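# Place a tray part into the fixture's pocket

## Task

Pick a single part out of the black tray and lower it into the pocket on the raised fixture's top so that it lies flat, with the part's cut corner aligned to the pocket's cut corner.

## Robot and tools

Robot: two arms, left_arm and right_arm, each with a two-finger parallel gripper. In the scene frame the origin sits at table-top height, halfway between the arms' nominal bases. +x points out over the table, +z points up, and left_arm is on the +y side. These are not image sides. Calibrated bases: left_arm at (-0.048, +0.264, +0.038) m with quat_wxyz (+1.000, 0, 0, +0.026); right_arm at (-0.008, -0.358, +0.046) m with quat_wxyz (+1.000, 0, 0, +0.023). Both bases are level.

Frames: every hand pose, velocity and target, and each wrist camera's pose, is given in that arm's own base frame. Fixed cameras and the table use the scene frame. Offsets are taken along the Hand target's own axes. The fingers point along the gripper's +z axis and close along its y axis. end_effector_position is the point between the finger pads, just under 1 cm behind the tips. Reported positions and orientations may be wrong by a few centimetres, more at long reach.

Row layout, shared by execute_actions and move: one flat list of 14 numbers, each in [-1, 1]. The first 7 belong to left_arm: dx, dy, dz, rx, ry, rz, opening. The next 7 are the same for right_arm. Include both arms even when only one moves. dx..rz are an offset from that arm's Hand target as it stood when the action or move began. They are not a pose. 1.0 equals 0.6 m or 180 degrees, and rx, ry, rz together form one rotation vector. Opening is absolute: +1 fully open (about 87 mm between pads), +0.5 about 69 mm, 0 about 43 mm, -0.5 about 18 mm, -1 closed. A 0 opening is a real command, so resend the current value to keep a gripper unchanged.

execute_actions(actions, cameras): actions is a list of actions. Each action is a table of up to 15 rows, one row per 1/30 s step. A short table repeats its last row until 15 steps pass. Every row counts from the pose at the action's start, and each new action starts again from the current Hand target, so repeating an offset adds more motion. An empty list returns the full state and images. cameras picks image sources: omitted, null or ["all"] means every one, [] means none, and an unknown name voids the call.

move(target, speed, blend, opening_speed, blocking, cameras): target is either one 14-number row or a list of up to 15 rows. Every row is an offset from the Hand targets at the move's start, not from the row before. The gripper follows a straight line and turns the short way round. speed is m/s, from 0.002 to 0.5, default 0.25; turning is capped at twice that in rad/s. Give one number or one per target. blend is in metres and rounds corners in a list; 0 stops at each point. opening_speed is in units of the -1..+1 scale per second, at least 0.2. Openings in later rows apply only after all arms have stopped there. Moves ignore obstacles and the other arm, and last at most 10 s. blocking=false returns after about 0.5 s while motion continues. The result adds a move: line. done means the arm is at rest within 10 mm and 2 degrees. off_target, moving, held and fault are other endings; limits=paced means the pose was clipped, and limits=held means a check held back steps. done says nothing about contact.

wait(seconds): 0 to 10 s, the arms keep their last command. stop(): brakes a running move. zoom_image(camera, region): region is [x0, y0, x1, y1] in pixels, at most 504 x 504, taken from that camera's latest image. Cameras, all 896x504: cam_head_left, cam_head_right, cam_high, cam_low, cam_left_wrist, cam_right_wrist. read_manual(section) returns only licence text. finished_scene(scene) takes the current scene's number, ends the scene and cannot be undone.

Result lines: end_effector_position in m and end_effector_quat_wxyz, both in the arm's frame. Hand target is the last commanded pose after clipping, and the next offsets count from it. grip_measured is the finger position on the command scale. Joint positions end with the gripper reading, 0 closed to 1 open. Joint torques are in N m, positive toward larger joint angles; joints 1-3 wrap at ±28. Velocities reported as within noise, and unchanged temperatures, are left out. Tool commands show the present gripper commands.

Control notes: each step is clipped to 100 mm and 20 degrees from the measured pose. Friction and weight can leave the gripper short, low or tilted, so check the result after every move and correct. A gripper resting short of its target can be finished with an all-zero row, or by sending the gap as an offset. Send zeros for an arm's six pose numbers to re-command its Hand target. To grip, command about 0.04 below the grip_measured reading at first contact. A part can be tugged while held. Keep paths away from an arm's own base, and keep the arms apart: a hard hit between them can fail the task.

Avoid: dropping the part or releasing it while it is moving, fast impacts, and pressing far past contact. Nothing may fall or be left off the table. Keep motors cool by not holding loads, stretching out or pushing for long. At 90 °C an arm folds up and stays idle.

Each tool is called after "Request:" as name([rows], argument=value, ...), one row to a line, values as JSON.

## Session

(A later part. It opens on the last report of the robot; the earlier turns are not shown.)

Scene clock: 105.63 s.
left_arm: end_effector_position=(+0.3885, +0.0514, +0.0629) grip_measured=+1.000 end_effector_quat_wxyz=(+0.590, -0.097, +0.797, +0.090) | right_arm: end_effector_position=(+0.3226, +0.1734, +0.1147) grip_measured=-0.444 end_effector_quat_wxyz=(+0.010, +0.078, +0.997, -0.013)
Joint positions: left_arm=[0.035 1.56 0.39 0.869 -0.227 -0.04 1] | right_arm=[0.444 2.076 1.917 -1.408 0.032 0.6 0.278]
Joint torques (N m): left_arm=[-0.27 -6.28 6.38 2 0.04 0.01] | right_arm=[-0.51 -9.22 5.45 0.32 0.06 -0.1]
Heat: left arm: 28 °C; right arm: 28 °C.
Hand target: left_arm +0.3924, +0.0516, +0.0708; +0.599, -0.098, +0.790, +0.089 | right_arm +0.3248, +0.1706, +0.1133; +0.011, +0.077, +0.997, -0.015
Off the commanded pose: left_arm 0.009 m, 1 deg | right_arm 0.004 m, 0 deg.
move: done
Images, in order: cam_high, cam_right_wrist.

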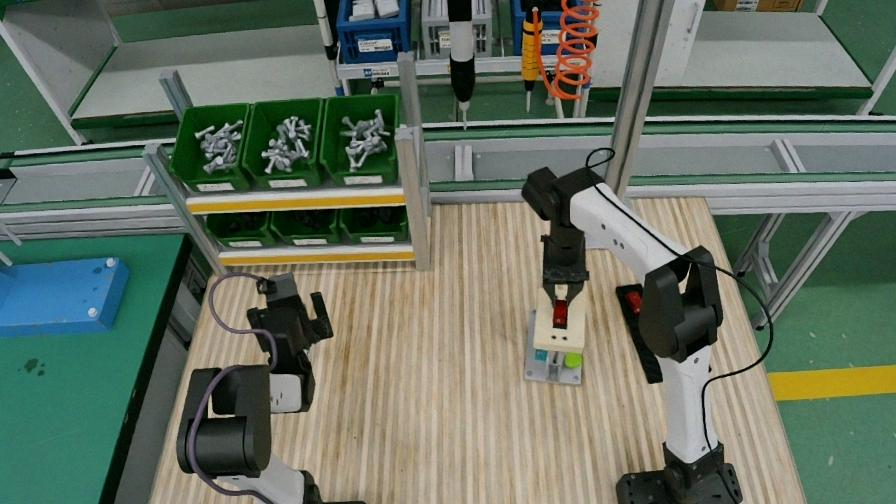

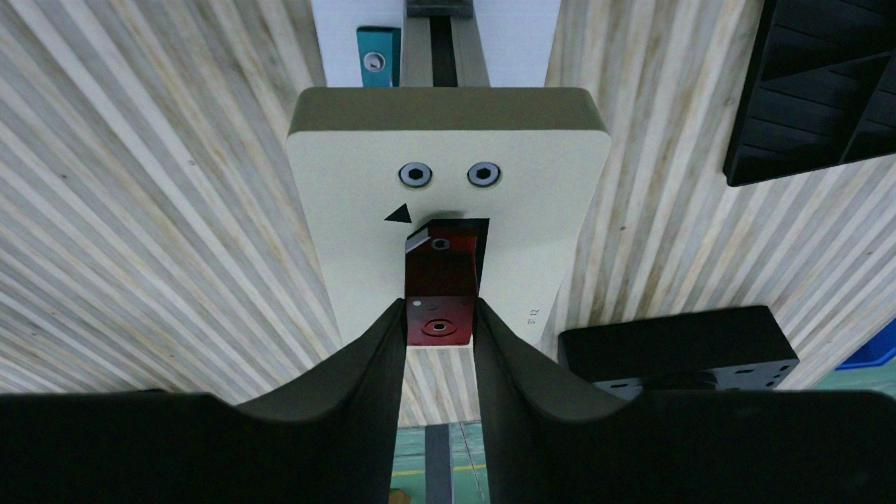

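Request:
move(target=[0,0,0,0,0,0,1,0.009,-0.005,0.0113,0,0,0,-0.65], cameras=["cam_right_wrist","cam_high"], speed=0.05)

Request:
zoom_image(camera="cam_high", region=[520, 270, 600, 350])

Request:
zoom_image(camera="cam_right_wrist", region=[340, 120, 540, 320])

Scene clock: 114.77 s.
left_arm: end_effector_position=(+0.3885, +0.0514, +0.0629) grip_measured=+1.000 end_effector_quat_wxyz=(+0.590, -0.097, +0.797, +0.090) | right_arm: end_effector_position=(+0.3188, +0.1714, +0.1065) grip_measured=-0.444 end_effector_quat_wxyz=(+0.006, +0.076, +0.997, -0.015)
Joint positions: left_arm=[0.035 1.56 0.39 0.869 -0.227 -0.04 1] | right_arm=[0.444 2.065 1.867 -1.377 0.032 0.597 0.278]
Joint torques (N m): left_arm=[-0.25 -6.3 6.35 2 0.04 0.01] | right_arm=[-0.43 -10.69 3.96 0.43 0.05 -0.07]
Hand target: left_arm +0.3924, +0.0516, +0.0708; +0.599, -0.098, +0.790, +0.089 | right_arm +0.3190, +0.1683, +0.1064; +0.011, +0.077, +0.997, -0.015
Off the commanded pose: left_arm 0.009 m, 1 deg | right_arm 0.003 m, 1 deg.
move: done
Images, in order: cam_high, cam_right_wrist.

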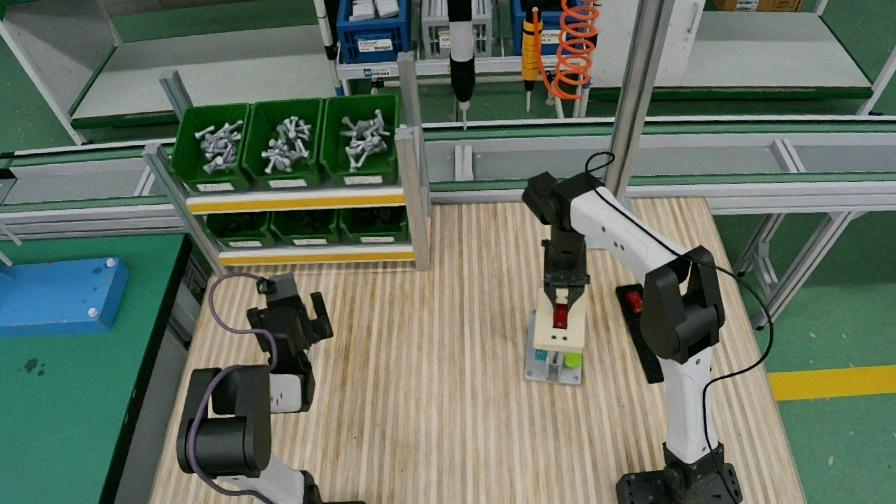

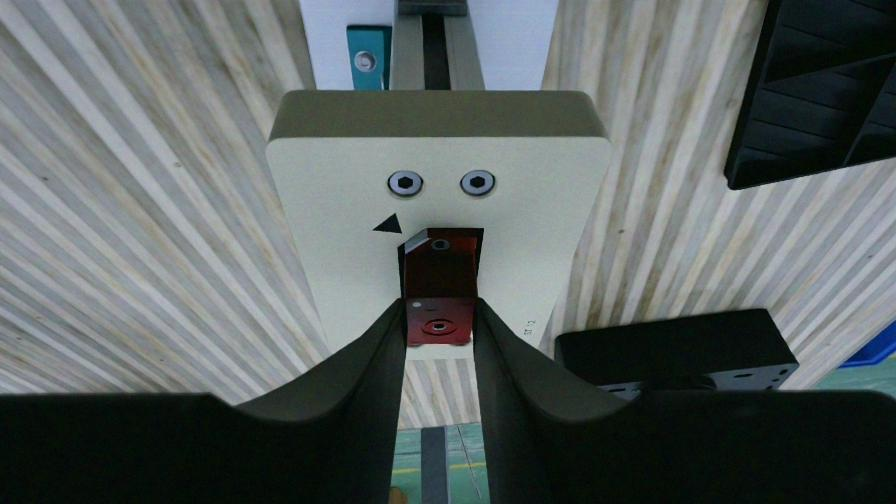

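Scaled by 6.300 from the camera's 896x504 image, which has a finer 1280x720 frame.

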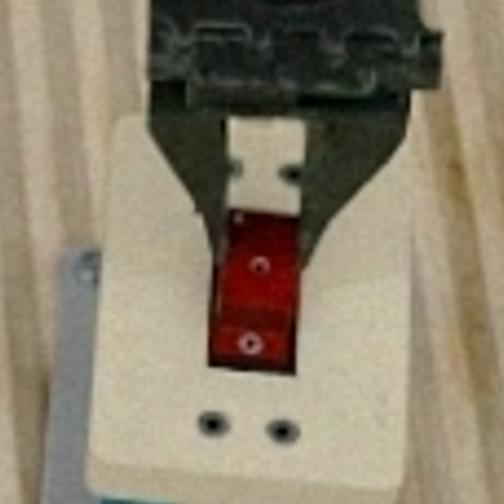

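Scaled by 2.520 from the camera's 896x504 image, which has a finer 1280x720 frame.

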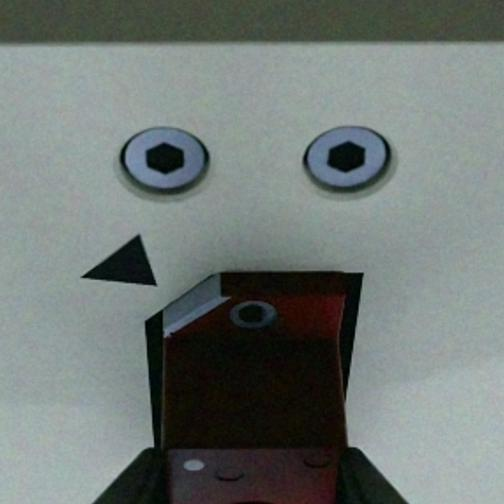

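Request:
move(target=[0,0,0,0,0,0,1,0.001,0,0.011,0,0,0,-0.65], cameras=["cam_right_wrist","cam_high","cam_low"], speed=0.03)

Request:
zoom_image(camera="cam_high", region=[520, 270, 600, 350])

Request:
zoom_image(camera="cam_right_wrist", region=[340, 160, 540, 360])

Request:
zoom_image(camera="cam_low", region=[270, 120, 470, 260])

Scene clock: 129.80 s.
left_arm: end_effector_position=(+0.3885, +0.0514, +0.0629) grip_measured=+1.000 end_effector_quat_wxyz=(+0.590, -0.097, +0.797, +0.090) | right_arm: end_effector_position=(+0.3186, +0.1714, +0.1060) grip_measured=-0.444 end_effector_quat_wxyz=(+0.012, +0.076, +0.997, -0.012)
Joint positions: left_arm=[0.035 1.56 0.39 0.869 -0.227 -0.04 1] | right_arm=[0.444 2.049 1.843 -1.356 0.032 0.597 0.278]
Joint torques (N m): left_arm=[-0.25 -6.28 6.35 2 0.03 0.01] | right_arm=[-0.42 -9.46 3.49 0.48 0.05 -0.07]
Hand target: left_arm +0.3924, +0.0516, +0.0708; +0.599, -0.098, +0.790, +0.089 | right_arm +0.3185, +0.1682, +0.0998; +0.011, +0.077, +0.997, -0.015
Off the commanded pose: left_arm 0.009 m, 1 deg | right_arm 0.007 m, 0 deg.
move: done
Images, in order: cam_high, cam_low, cam_right_wrist.

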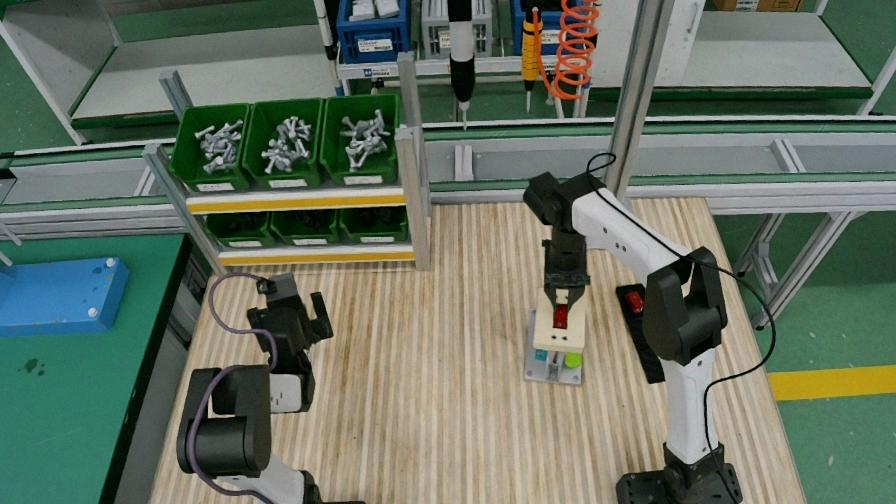

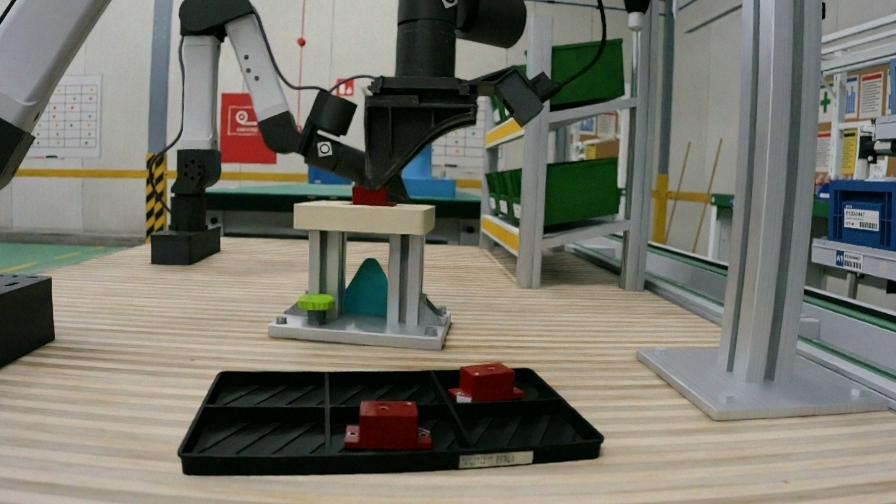

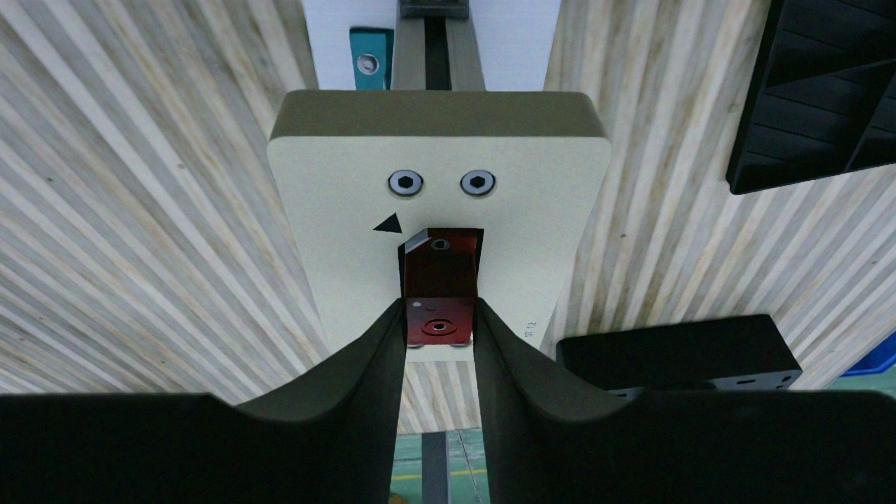

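Scaled by 6.300 from the camera's 896x504 image, which has a finer 1280x720 frame.

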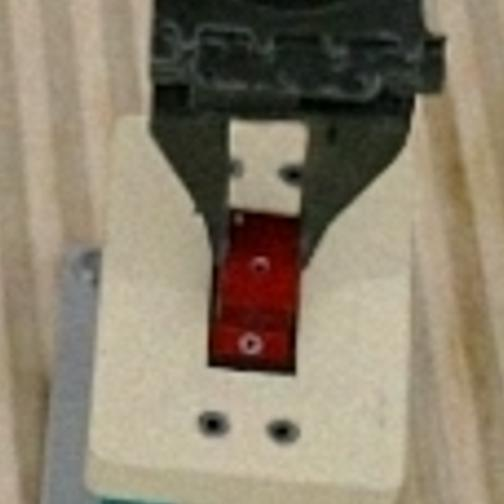

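Scaled by 2.520 from the camera's 896x504 image, which has a finer 1280x720 frame.

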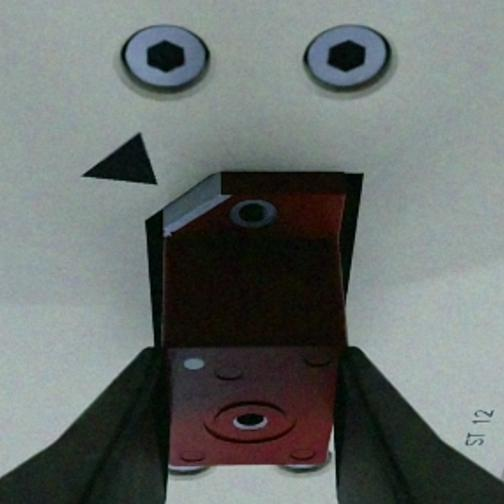

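Scaled by 2.520 from the camera's 896x504 image, which has a finer 1280x720 frame.

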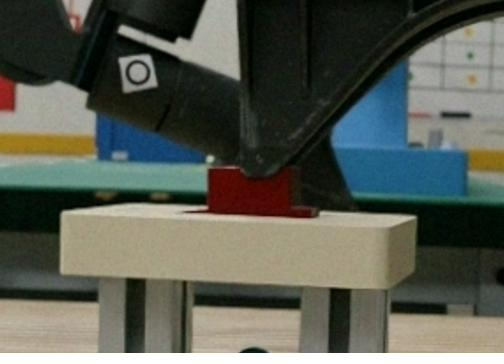

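Request:
move([
  [0,0,0,0,0,0,1,0,0,-0.012,0,0,0,-0.65],
  [0,0,0,0,0,0,1,0.008,0,-0.012,0,0,0,-0.65],
], cameras=["cam_right_wrist","cam_high","cam_low"], speed=0.04)

Request:
zoom_image(camera="cam_high", region=[520, 270, 600, 350])

Request:
zoom_image(camera="cam_right_wrist", region=[340, 160, 540, 360])

Request:
zoom_image(camera="cam_low", region=[270, 120, 470, 260])

Scene clock: 136.77 s.
left_arm: end_effector_position=(+0.3885, +0.0514, +0.0629) grip_measured=+1.000 end_effector_quat_wxyz=(+0.590, -0.097, +0.797, +0.090) | right_arm: end_effector_position=(+0.3186, +0.1713, +0.1066) grip_measured=-0.444 end_effector_quat_wxyz=(+0.012, +0.076, +0.997, -0.011)
Joint positions: left_arm=[0.035 1.56 0.39 0.869 -0.227 -0.04 1] | right_arm=[0.444 2.047 1.843 -1.356 0.032 0.597 0.278]
Joint torques (N m): left_arm=[-0.27 -6.28 6.37 2 0.04 0.01] | right_arm=[0.28 -10.74 3.77 0.3 0.05 0.01]
Motor temperatures (°C): left_arm=[18 26 24 29 18 18 18] | right_arm=[21 30 25 24 20 19 19]
Hand target: left_arm +0.3924, +0.0516, +0.0708; +0.599, -0.098, +0.790, +0.089 | right_arm +0.3137, +0.1691, +0.1069; +0.011, +0.077, +0.997, -0.015
Off the commanded pose: left_arm 0.009 m, 1 deg | right_arm 0.005 m, 0 deg.
move: done
Images, in order: cam_high, cam_low, cam_right_wrist.

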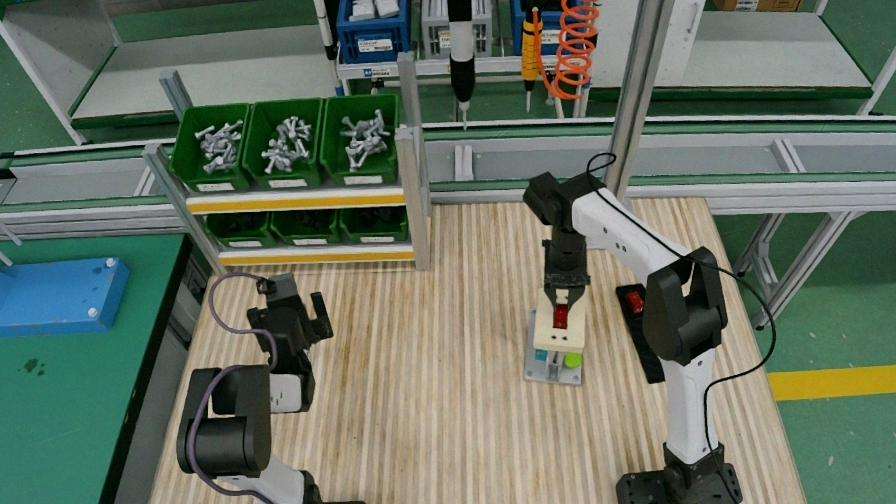

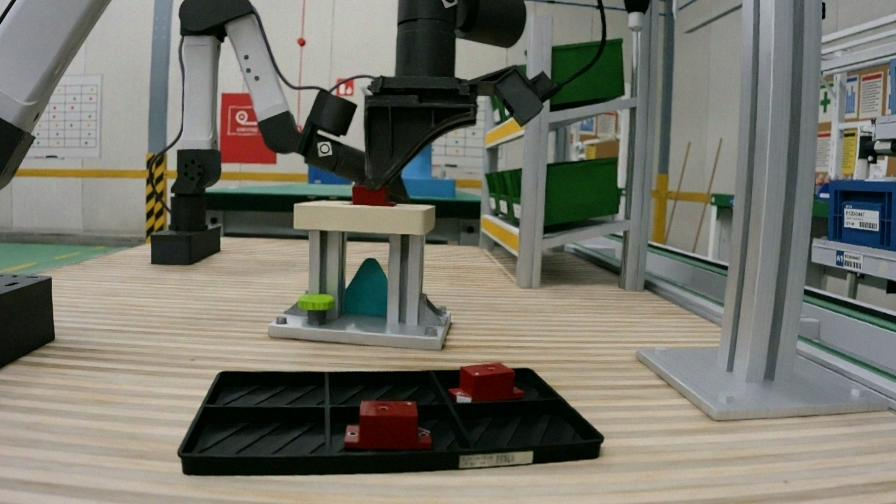

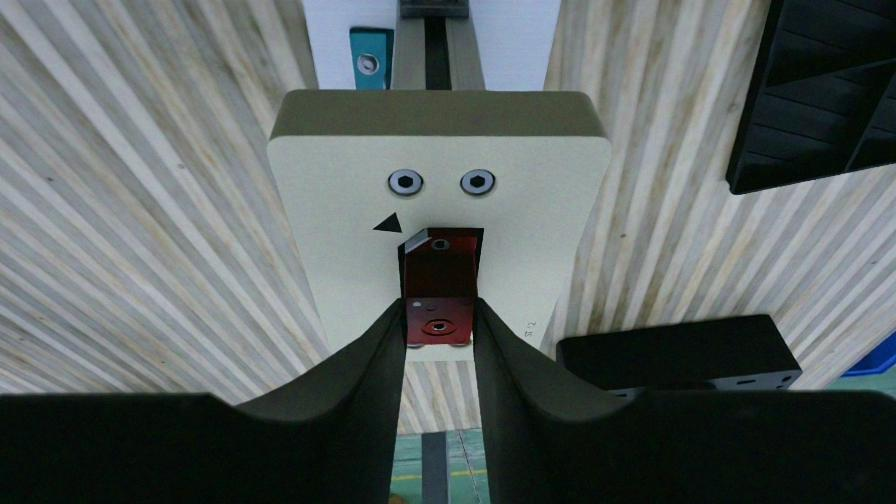

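Scaled by 6.300 from the camera's 896x504 image, which has a finer 1280x720 frame.

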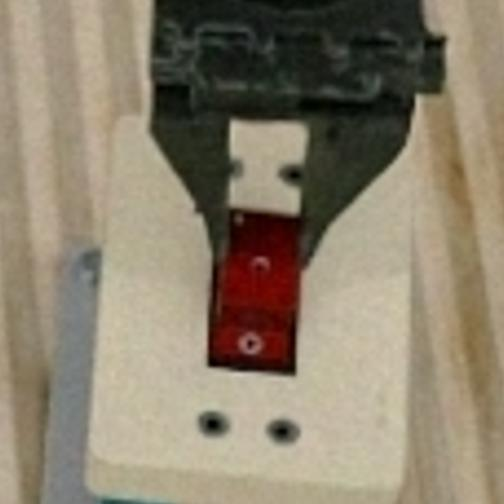

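Scaled by 2.520 from the camera's 896x504 image, which has a finer 1280x720 frame.

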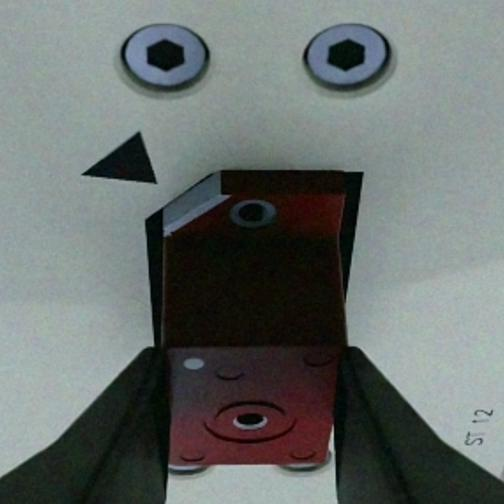

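Scaled by 2.520 from the camera's 896x504 image, which has a finer 1280x720 frame.

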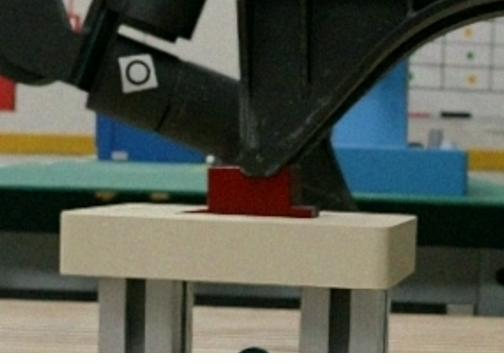

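Request:
move(target=[0,0,0,0,0,0,1,0,0,-0.008,0,0,0,-0.65], cameras=["cam_right_wrist","cam_low"], speed=0.04)

Request:
zoom_image(camera="cam_right_wrist", region=[340, 160, 540, 360])

Request:
zoom_image(camera="cam_low", region=[270, 120, 470, 260])

Scene clock: 141.03 s.
left_arm: end_effector_position=(+0.3885, +0.0514, +0.0629) grip_measured=+1.000 end_effector_quat_wxyz=(+0.590, -0.097, +0.797, +0.090) | right_arm: end_effector_position=(+0.3185, +0.1712, +0.1066) grip_measured=-0.444 end_effector_quat_wxyz=(+0.012, +0.076, +0.997, -0.012)
Joint positions: left_arm=[0.035 1.56 0.39 0.869 -0.227 -0.04 1] | right_arm=[0.444 2.047 1.843 -1.357 0.032 0.597 0.278]
Joint torques (N m): left_arm=[-0.25 -6.27 6.34 2 0.04 0.01] | right_arm=[0.32 -10.71 5.29 0.1 0.05 0.01]
Hand target: left_arm +0.3924, +0.0516, +0.0708; +0.599, -0.098, +0.790, +0.089 | right_arm +0.3135, +0.1692, +0.1117; +0.011, +0.077, +0.997, -0.015
Off the commanded pose: left_arm 0.009 m, 1 deg | right_arm 0.007 m, 0 deg.
move: done
Images, in order: cam_low, cam_right_wrist.

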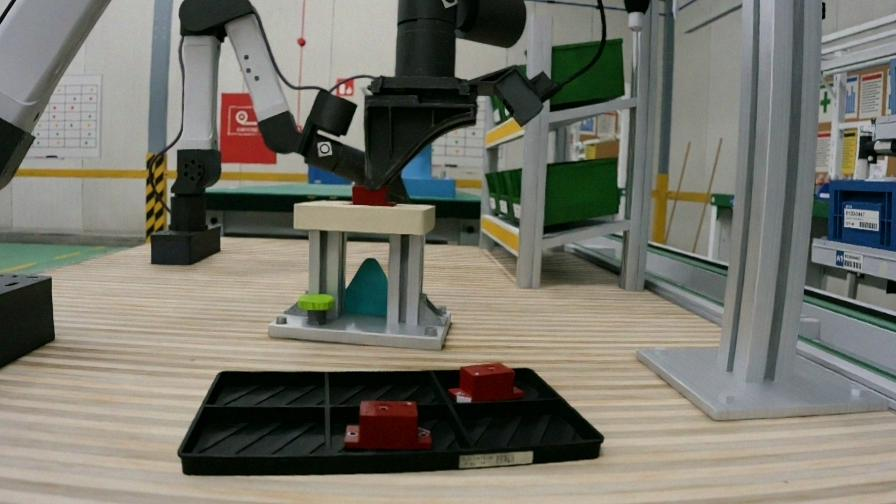

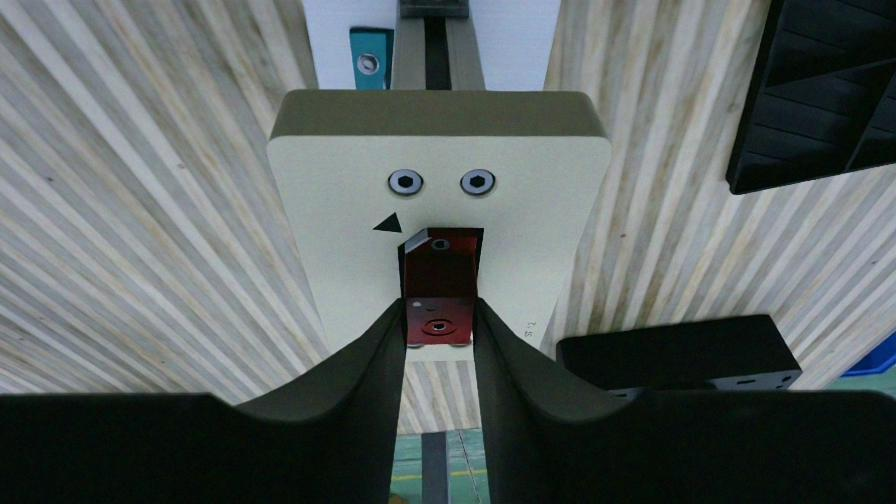

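Scaled by 2.520 from the camera's 896x504 image, which has a finer 1280x720 frame.

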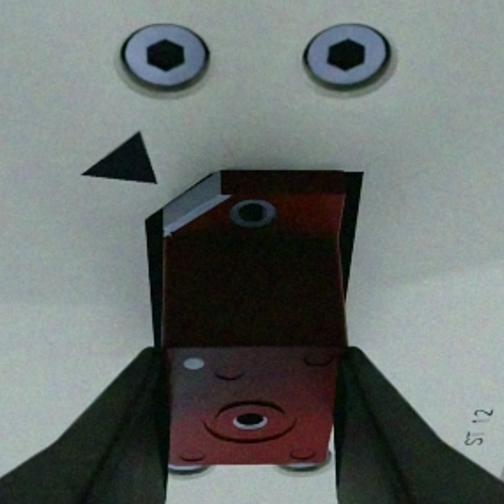

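Scaled by 2.520 from the camera's 896x504 image, which has a finer 1280x720 frame.

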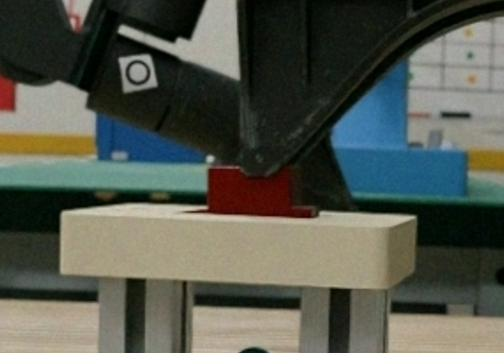

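Request:
move(target=[0,0,0,0,0,0,1,0,0,-0.006,0,0,0,-0.65], cameras=["cam_right_wrist","cam_low"], speed=0.04)

Request:
zoom_image(camera="cam_right_wrist", region=[340, 160, 540, 360])

Request:
zoom_image(camera="cam_low", region=[270, 120, 470, 260])

Scene clock: 146.20 s.
left_arm: end_effector_position=(+0.3885, +0.0514, +0.0629) grip_measured=+1.000 end_effector_quat_wxyz=(+0.590, -0.097, +0.797, +0.090) | right_arm: end_effector_position=(+0.3158, +0.1700, +0.1070) grip_measured=-0.444 end_effector_quat_wxyz=(+0.007, +0.076, +0.997, -0.015)
Joint positions: left_arm=[0.035 1.56 0.39 0.869 -0.227 -0.04 1] | right_arm=[0.444 2.047 1.843 -1.368 0.032 0.597 0.278]
Joint torques (N m): left_arm=[-0.28 -6.28 6.34 2 0.04 0.01] | right_arm=[0.35 -10.67 6.38 0.05 0.05 0.01]
Hand target: left_arm +0.3924, +0.0516, +0.0708; +0.599, -0.098, +0.790, +0.089 | right_arm +0.3134, +0.1694, +0.1153; +0.011, +0.077, +0.997, -0.015
Off the commanded pose: left_arm 0.009 m, 1 deg | right_arm 0.009 m, 0 deg.
move: done
Images, in order: cam_low, cam_right_wrist.

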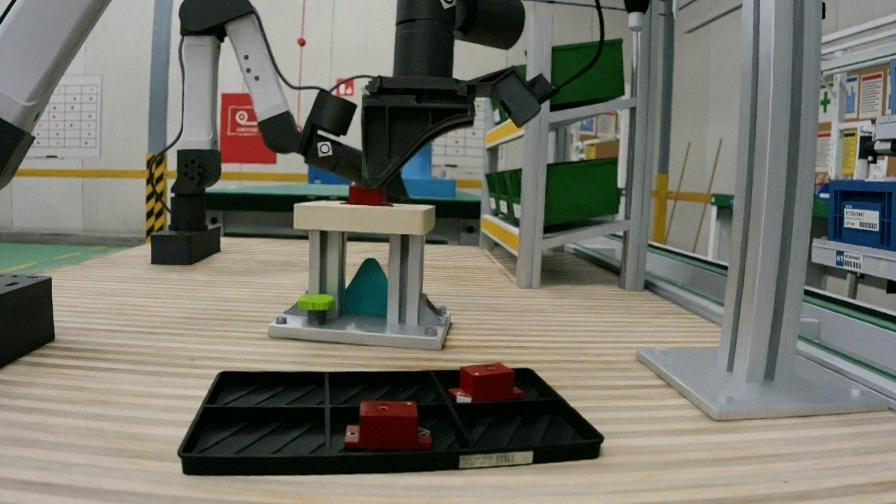

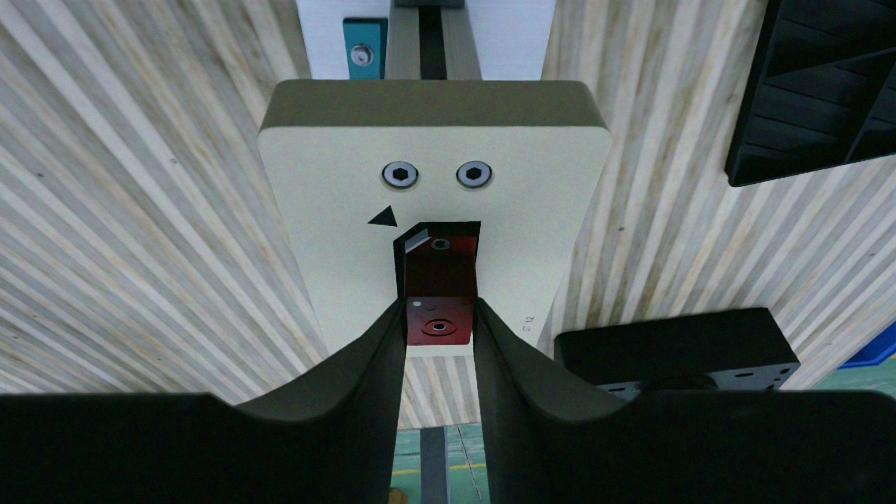

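Scaled by 2.520 from the camera's 896x504 image, which has a finer 1280x720 frame.

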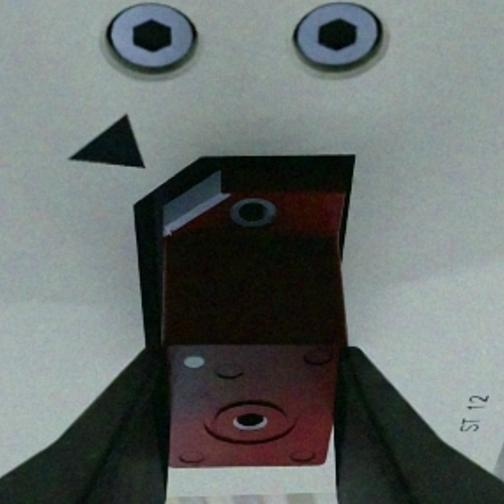

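Scaled by 2.520 from the camera's 896x504 image, which has a finer 1280x720 frame.

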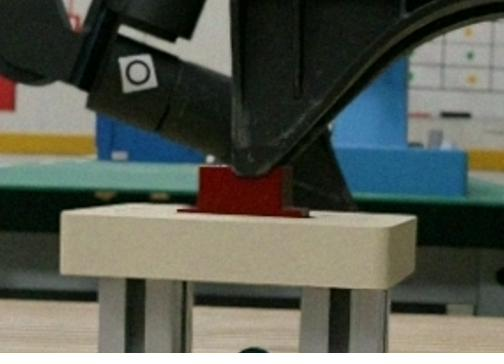

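Request:
move(target=[0,0,0,0,0,0,1,-0.0045,0.003,0.022,0,0,0,-0.65], cameras=["cam_right_wrist","cam_low"], speed=0.03)

Request:
zoom_image(camera="cam_right_wrist", region=[340, 160, 540, 360])

Request:
zoom_image(camera="cam_low", region=[270, 120, 470, 260])

Scene clock: 158.40 s.
left_arm: end_effector_position=(+0.3885, +0.0514, +0.0629) grip_measured=+1.000 end_effector_quat_wxyz=(+0.590, -0.097, +0.797, +0.090) | right_arm: end_effector_position=(+0.3168, +0.1704, +0.1052) grip_measured=-0.444 end_effector_quat_wxyz=(+0.009, +0.076, +0.997, -0.014)
Joint positions: left_arm=[0.035 1.56 0.39 0.869 -0.227 -0.04 1] | right_arm=[0.444 2.047 1.836 -1.358 0.032 0.597 0.278]
Joint torques (N m): left_arm=[-0.28 -6.3 6.35 2 0.04 0.01] | right_arm=[0.23 -9.52 4.33 0.42 0.05 0]
Hand target: left_arm +0.3924, +0.0516, +0.0708; +0.599, -0.098, +0.790, +0.089 | right_arm +0.3167, +0.1703, +0.1021; +0.011, +0.077, +0.997, -0.015
Off the commanded pose: left_arm 0.009 m, 1 deg | right_arm 0.003 m, 0 deg.
move: done
Images, in order: cam_low, cam_right_wrist.

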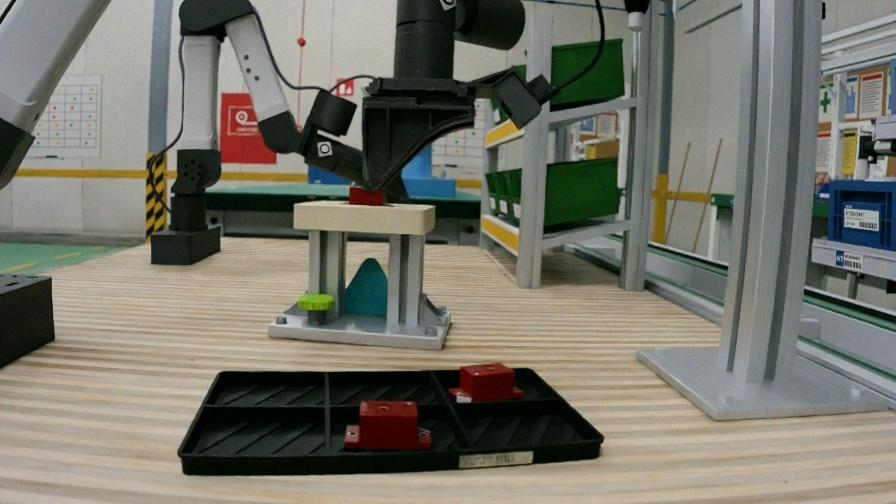

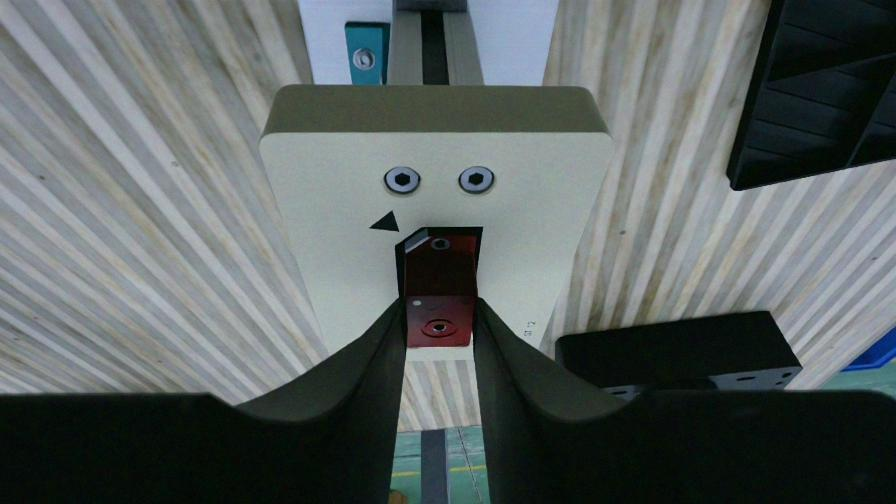

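Scaled by 2.520 from the camera's 896x504 image, which has a finer 1280x720 frame.

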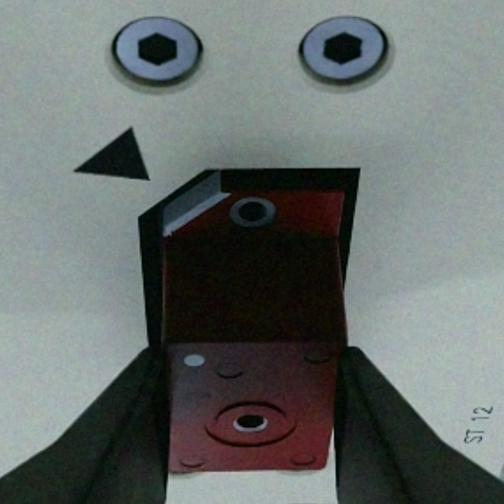

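Scaled by 2.520 from the camera's 896x504 image, which has a finer 1280x720 frame.

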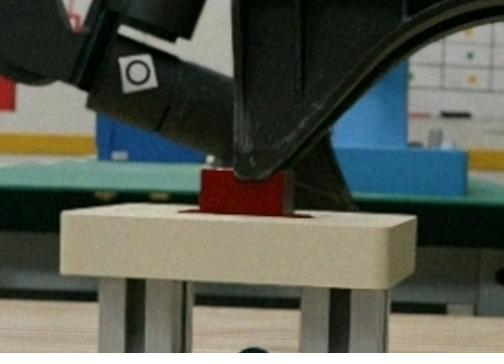

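Request:
move(target=[0,0,0,0,0,0,1,0,0.001,0.010,0,0,0,-0.65], cameras=["cam_right_wrist","cam_low"], speed=0.03)

Request:
zoom_image(camera="cam_right_wrist", region=[340, 160, 540, 360])

Request:
zoom_image(camera="cam_low", region=[270, 120, 470, 260])

Scene clock: 162.13 s.
left_arm: end_effector_position=(+0.3885, +0.0514, +0.0629) grip_measured=+1.000 end_effector_quat_wxyz=(+0.590, -0.097, +0.797, +0.090) | right_arm: end_effector_position=(+0.3165, +0.1705, +0.1044) grip_measured=-0.444 end_effector_quat_wxyz=(+0.010, +0.076, +0.997, -0.012)
Joint positions: left_arm=[0.035 1.56 0.39 0.869 -0.227 -0.04 1] | right_arm=[0.444 2.044 1.828 -1.35 0.031 0.597 0.278]
Joint torques (N m): left_arm=[-0.27 -6.28 6.37 2 0.04 0.01] | right_arm=[0.29 -9.03 3.34 0.58 0.06 0]
Hand target: left_arm +0.3924, +0.0516, +0.0708; +0.599, -0.098, +0.790, +0.089 | right_arm +0.3169, +0.1707, +0.0960; +0.011, +0.077, +0.997, -0.015
Off the commanded pose: left_arm 0.009 m, 1 deg | right_arm 0.008 m, 0 deg.
move: done
Images, in order: cam_low, cam_right_wrist.

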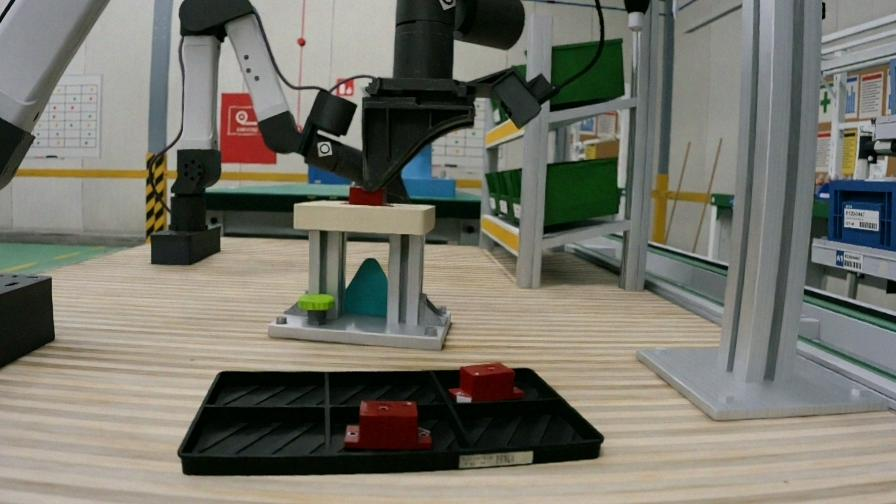

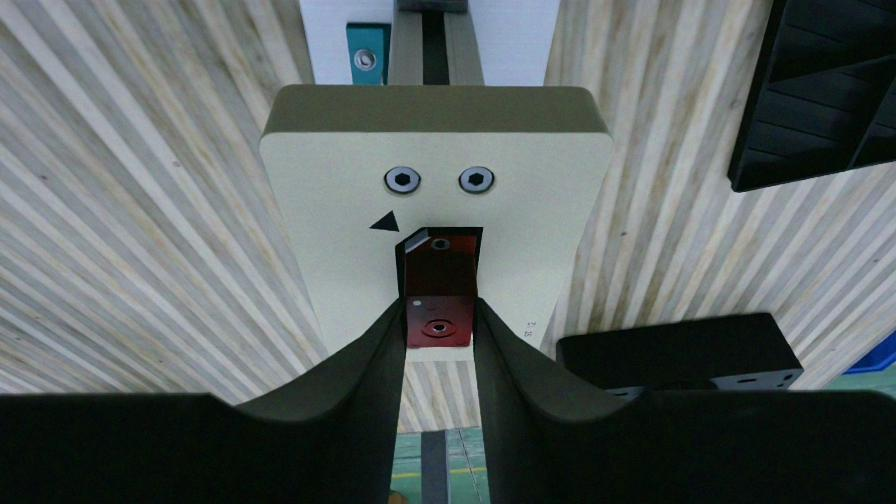

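Scaled by 2.520 from the camera's 896x504 image, which has a finer 1280x720 frame.

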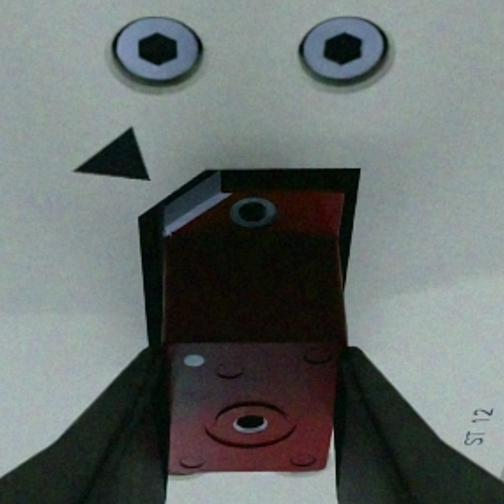

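Scaled by 2.520 from the camera's 896x504 image, which has a finer 1280x720 frame.

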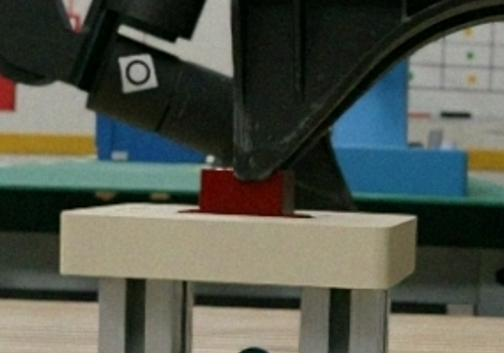

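Flange is recessed and it resists: seated. Release.

Request:
move([
  [0,0,0,0,0,0,1,0,0,-0.012,0,0,0,-0.65],
  [0,0,0,0,0,0,1,0,0,-0.012,0,0,0,-0.1],
], cameras=[], speed=0.03, opening_speed=0.3)

Request:
move(target=[0,0,0,0,0,0,1,0,0,-0.09,0,0,0,-0.1], cameras=["cam_right_wrist","cam_low"], speed=0.08)

Request:
zoom_image(camera="cam_right_wrist", region=[340, 100, 560, 320])

Request:
zoom_image(camera="cam_low", region=[270, 120, 470, 260])

Scene clock: 170.07 s.
left_arm: end_effector_position=(+0.3885, +0.0514, +0.0629) grip_measured=+1.000 end_effector_quat_wxyz=(+0.590, -0.097, +0.797, +0.090) | right_arm: end_effector_position=(+0.3165, +0.1706, +0.1041) grip_measured=-0.100 end_effector_quat_wxyz=(+0.009, +0.076, +0.997, -0.012)
Joint positions: left_arm=[0.035 1.56 0.39 0.869 -0.227 -0.04 1] | right_arm=[0.444 2.044 1.828 -1.35 0.031 0.597 0.45]
Joint torques (N m): left_arm=[-0.27 -6.28 6.35 2 0.04 0.01] | right_arm=[0.35 -9.1 5.52 0.3 0.06 0.01]
Hand target: left_arm +0.3924, +0.0516, +0.0708; +0.599, -0.098, +0.790, +0.089 | right_arm +0.3168, +0.1710, +0.1032; +0.011, +0.077, +0.997, -0.015
Off the commanded pose: left_arm 0.009 m, 1 deg | right_arm 0.001 m, 0 deg.
move: done

Scene clock: 171.47 s.
left_arm: end_effector_position=(+0.3885, +0.0514, +0.0629) grip_measured=+1.000 end_effector_quat_wxyz=(+0.590, -0.097, +0.797, +0.090) | right_arm: end_effector_position=(+0.3139, +0.1695, +0.1537) grip_measured=-0.100 end_effector_quat_wxyz=(+0.006, +0.078, +0.997, -0.015)
Joint positions: left_arm=[0.035 1.56 0.39 0.869 -0.227 -0.04 1] | right_arm=[0.444 2.07 2.064 -1.569 0.031 0.601 0.45]
Joint torques (N m): left_arm=[-0.27 -6.28 6.35 2 0.04 0.01] | right_arm=[0.81 -8.65 7.43 0.14 0.06 0.03]
Hand target: left_arm +0.3924, +0.0516, +0.0708; +0.599, -0.098, +0.790, +0.089 | right_arm +0.3157, +0.1726, +0.1572; +0.011, +0.077, +0.997, -0.015
Off the commanded pose: left_arm 0.009 m, 1 deg | right_arm 0.005 m, 1 deg.
joint sent to its limit (right arm) — joint 4 (wrist pitch), lower limit. The joint targets still meet the commanded pose.
move: done
Images, in order: cam_low, cam_right_wrist.

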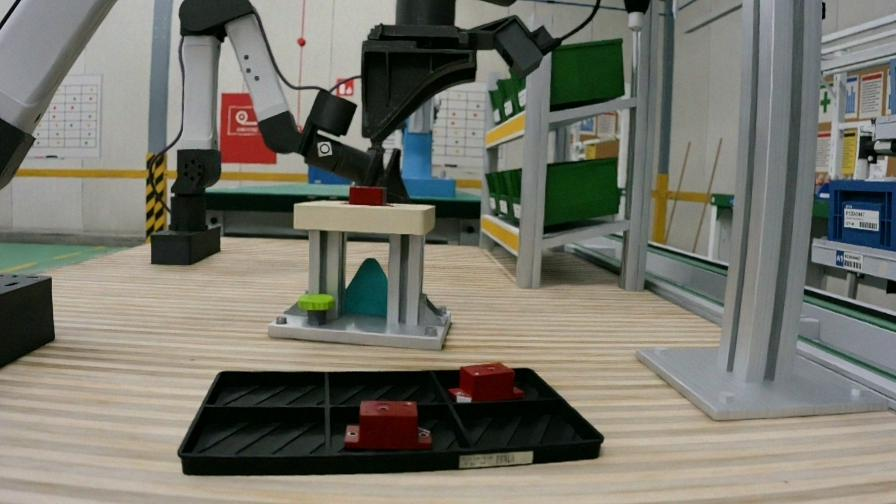

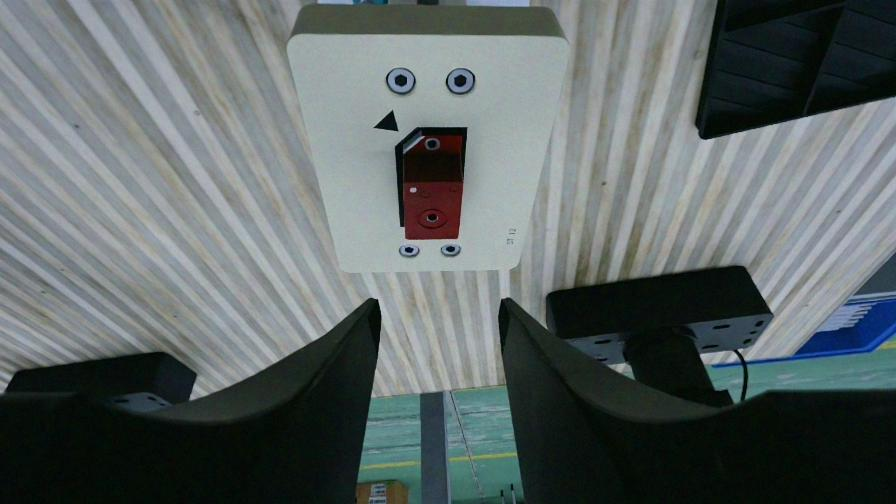

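Scaled by 2.291 from the camera's 896x504 image, which has a finer 1280x720 frame.

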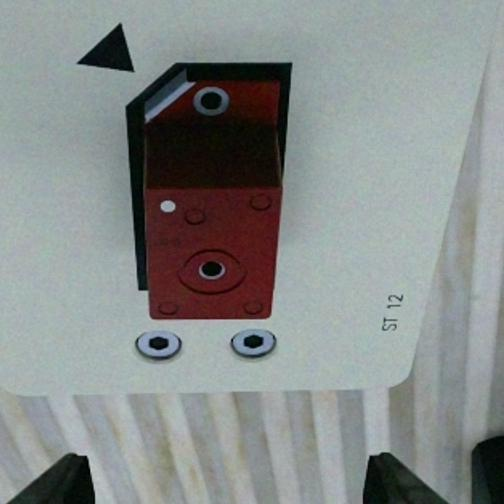

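Scaled by 2.520 from the camera's 896x504 image, which has a finer 1280x720 frame.

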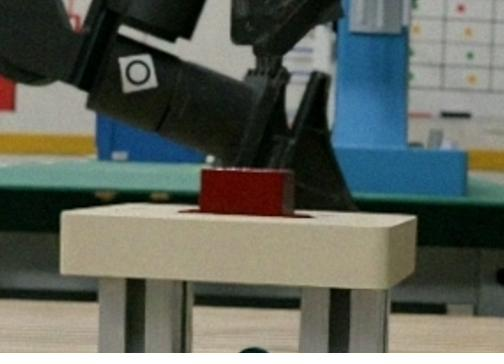

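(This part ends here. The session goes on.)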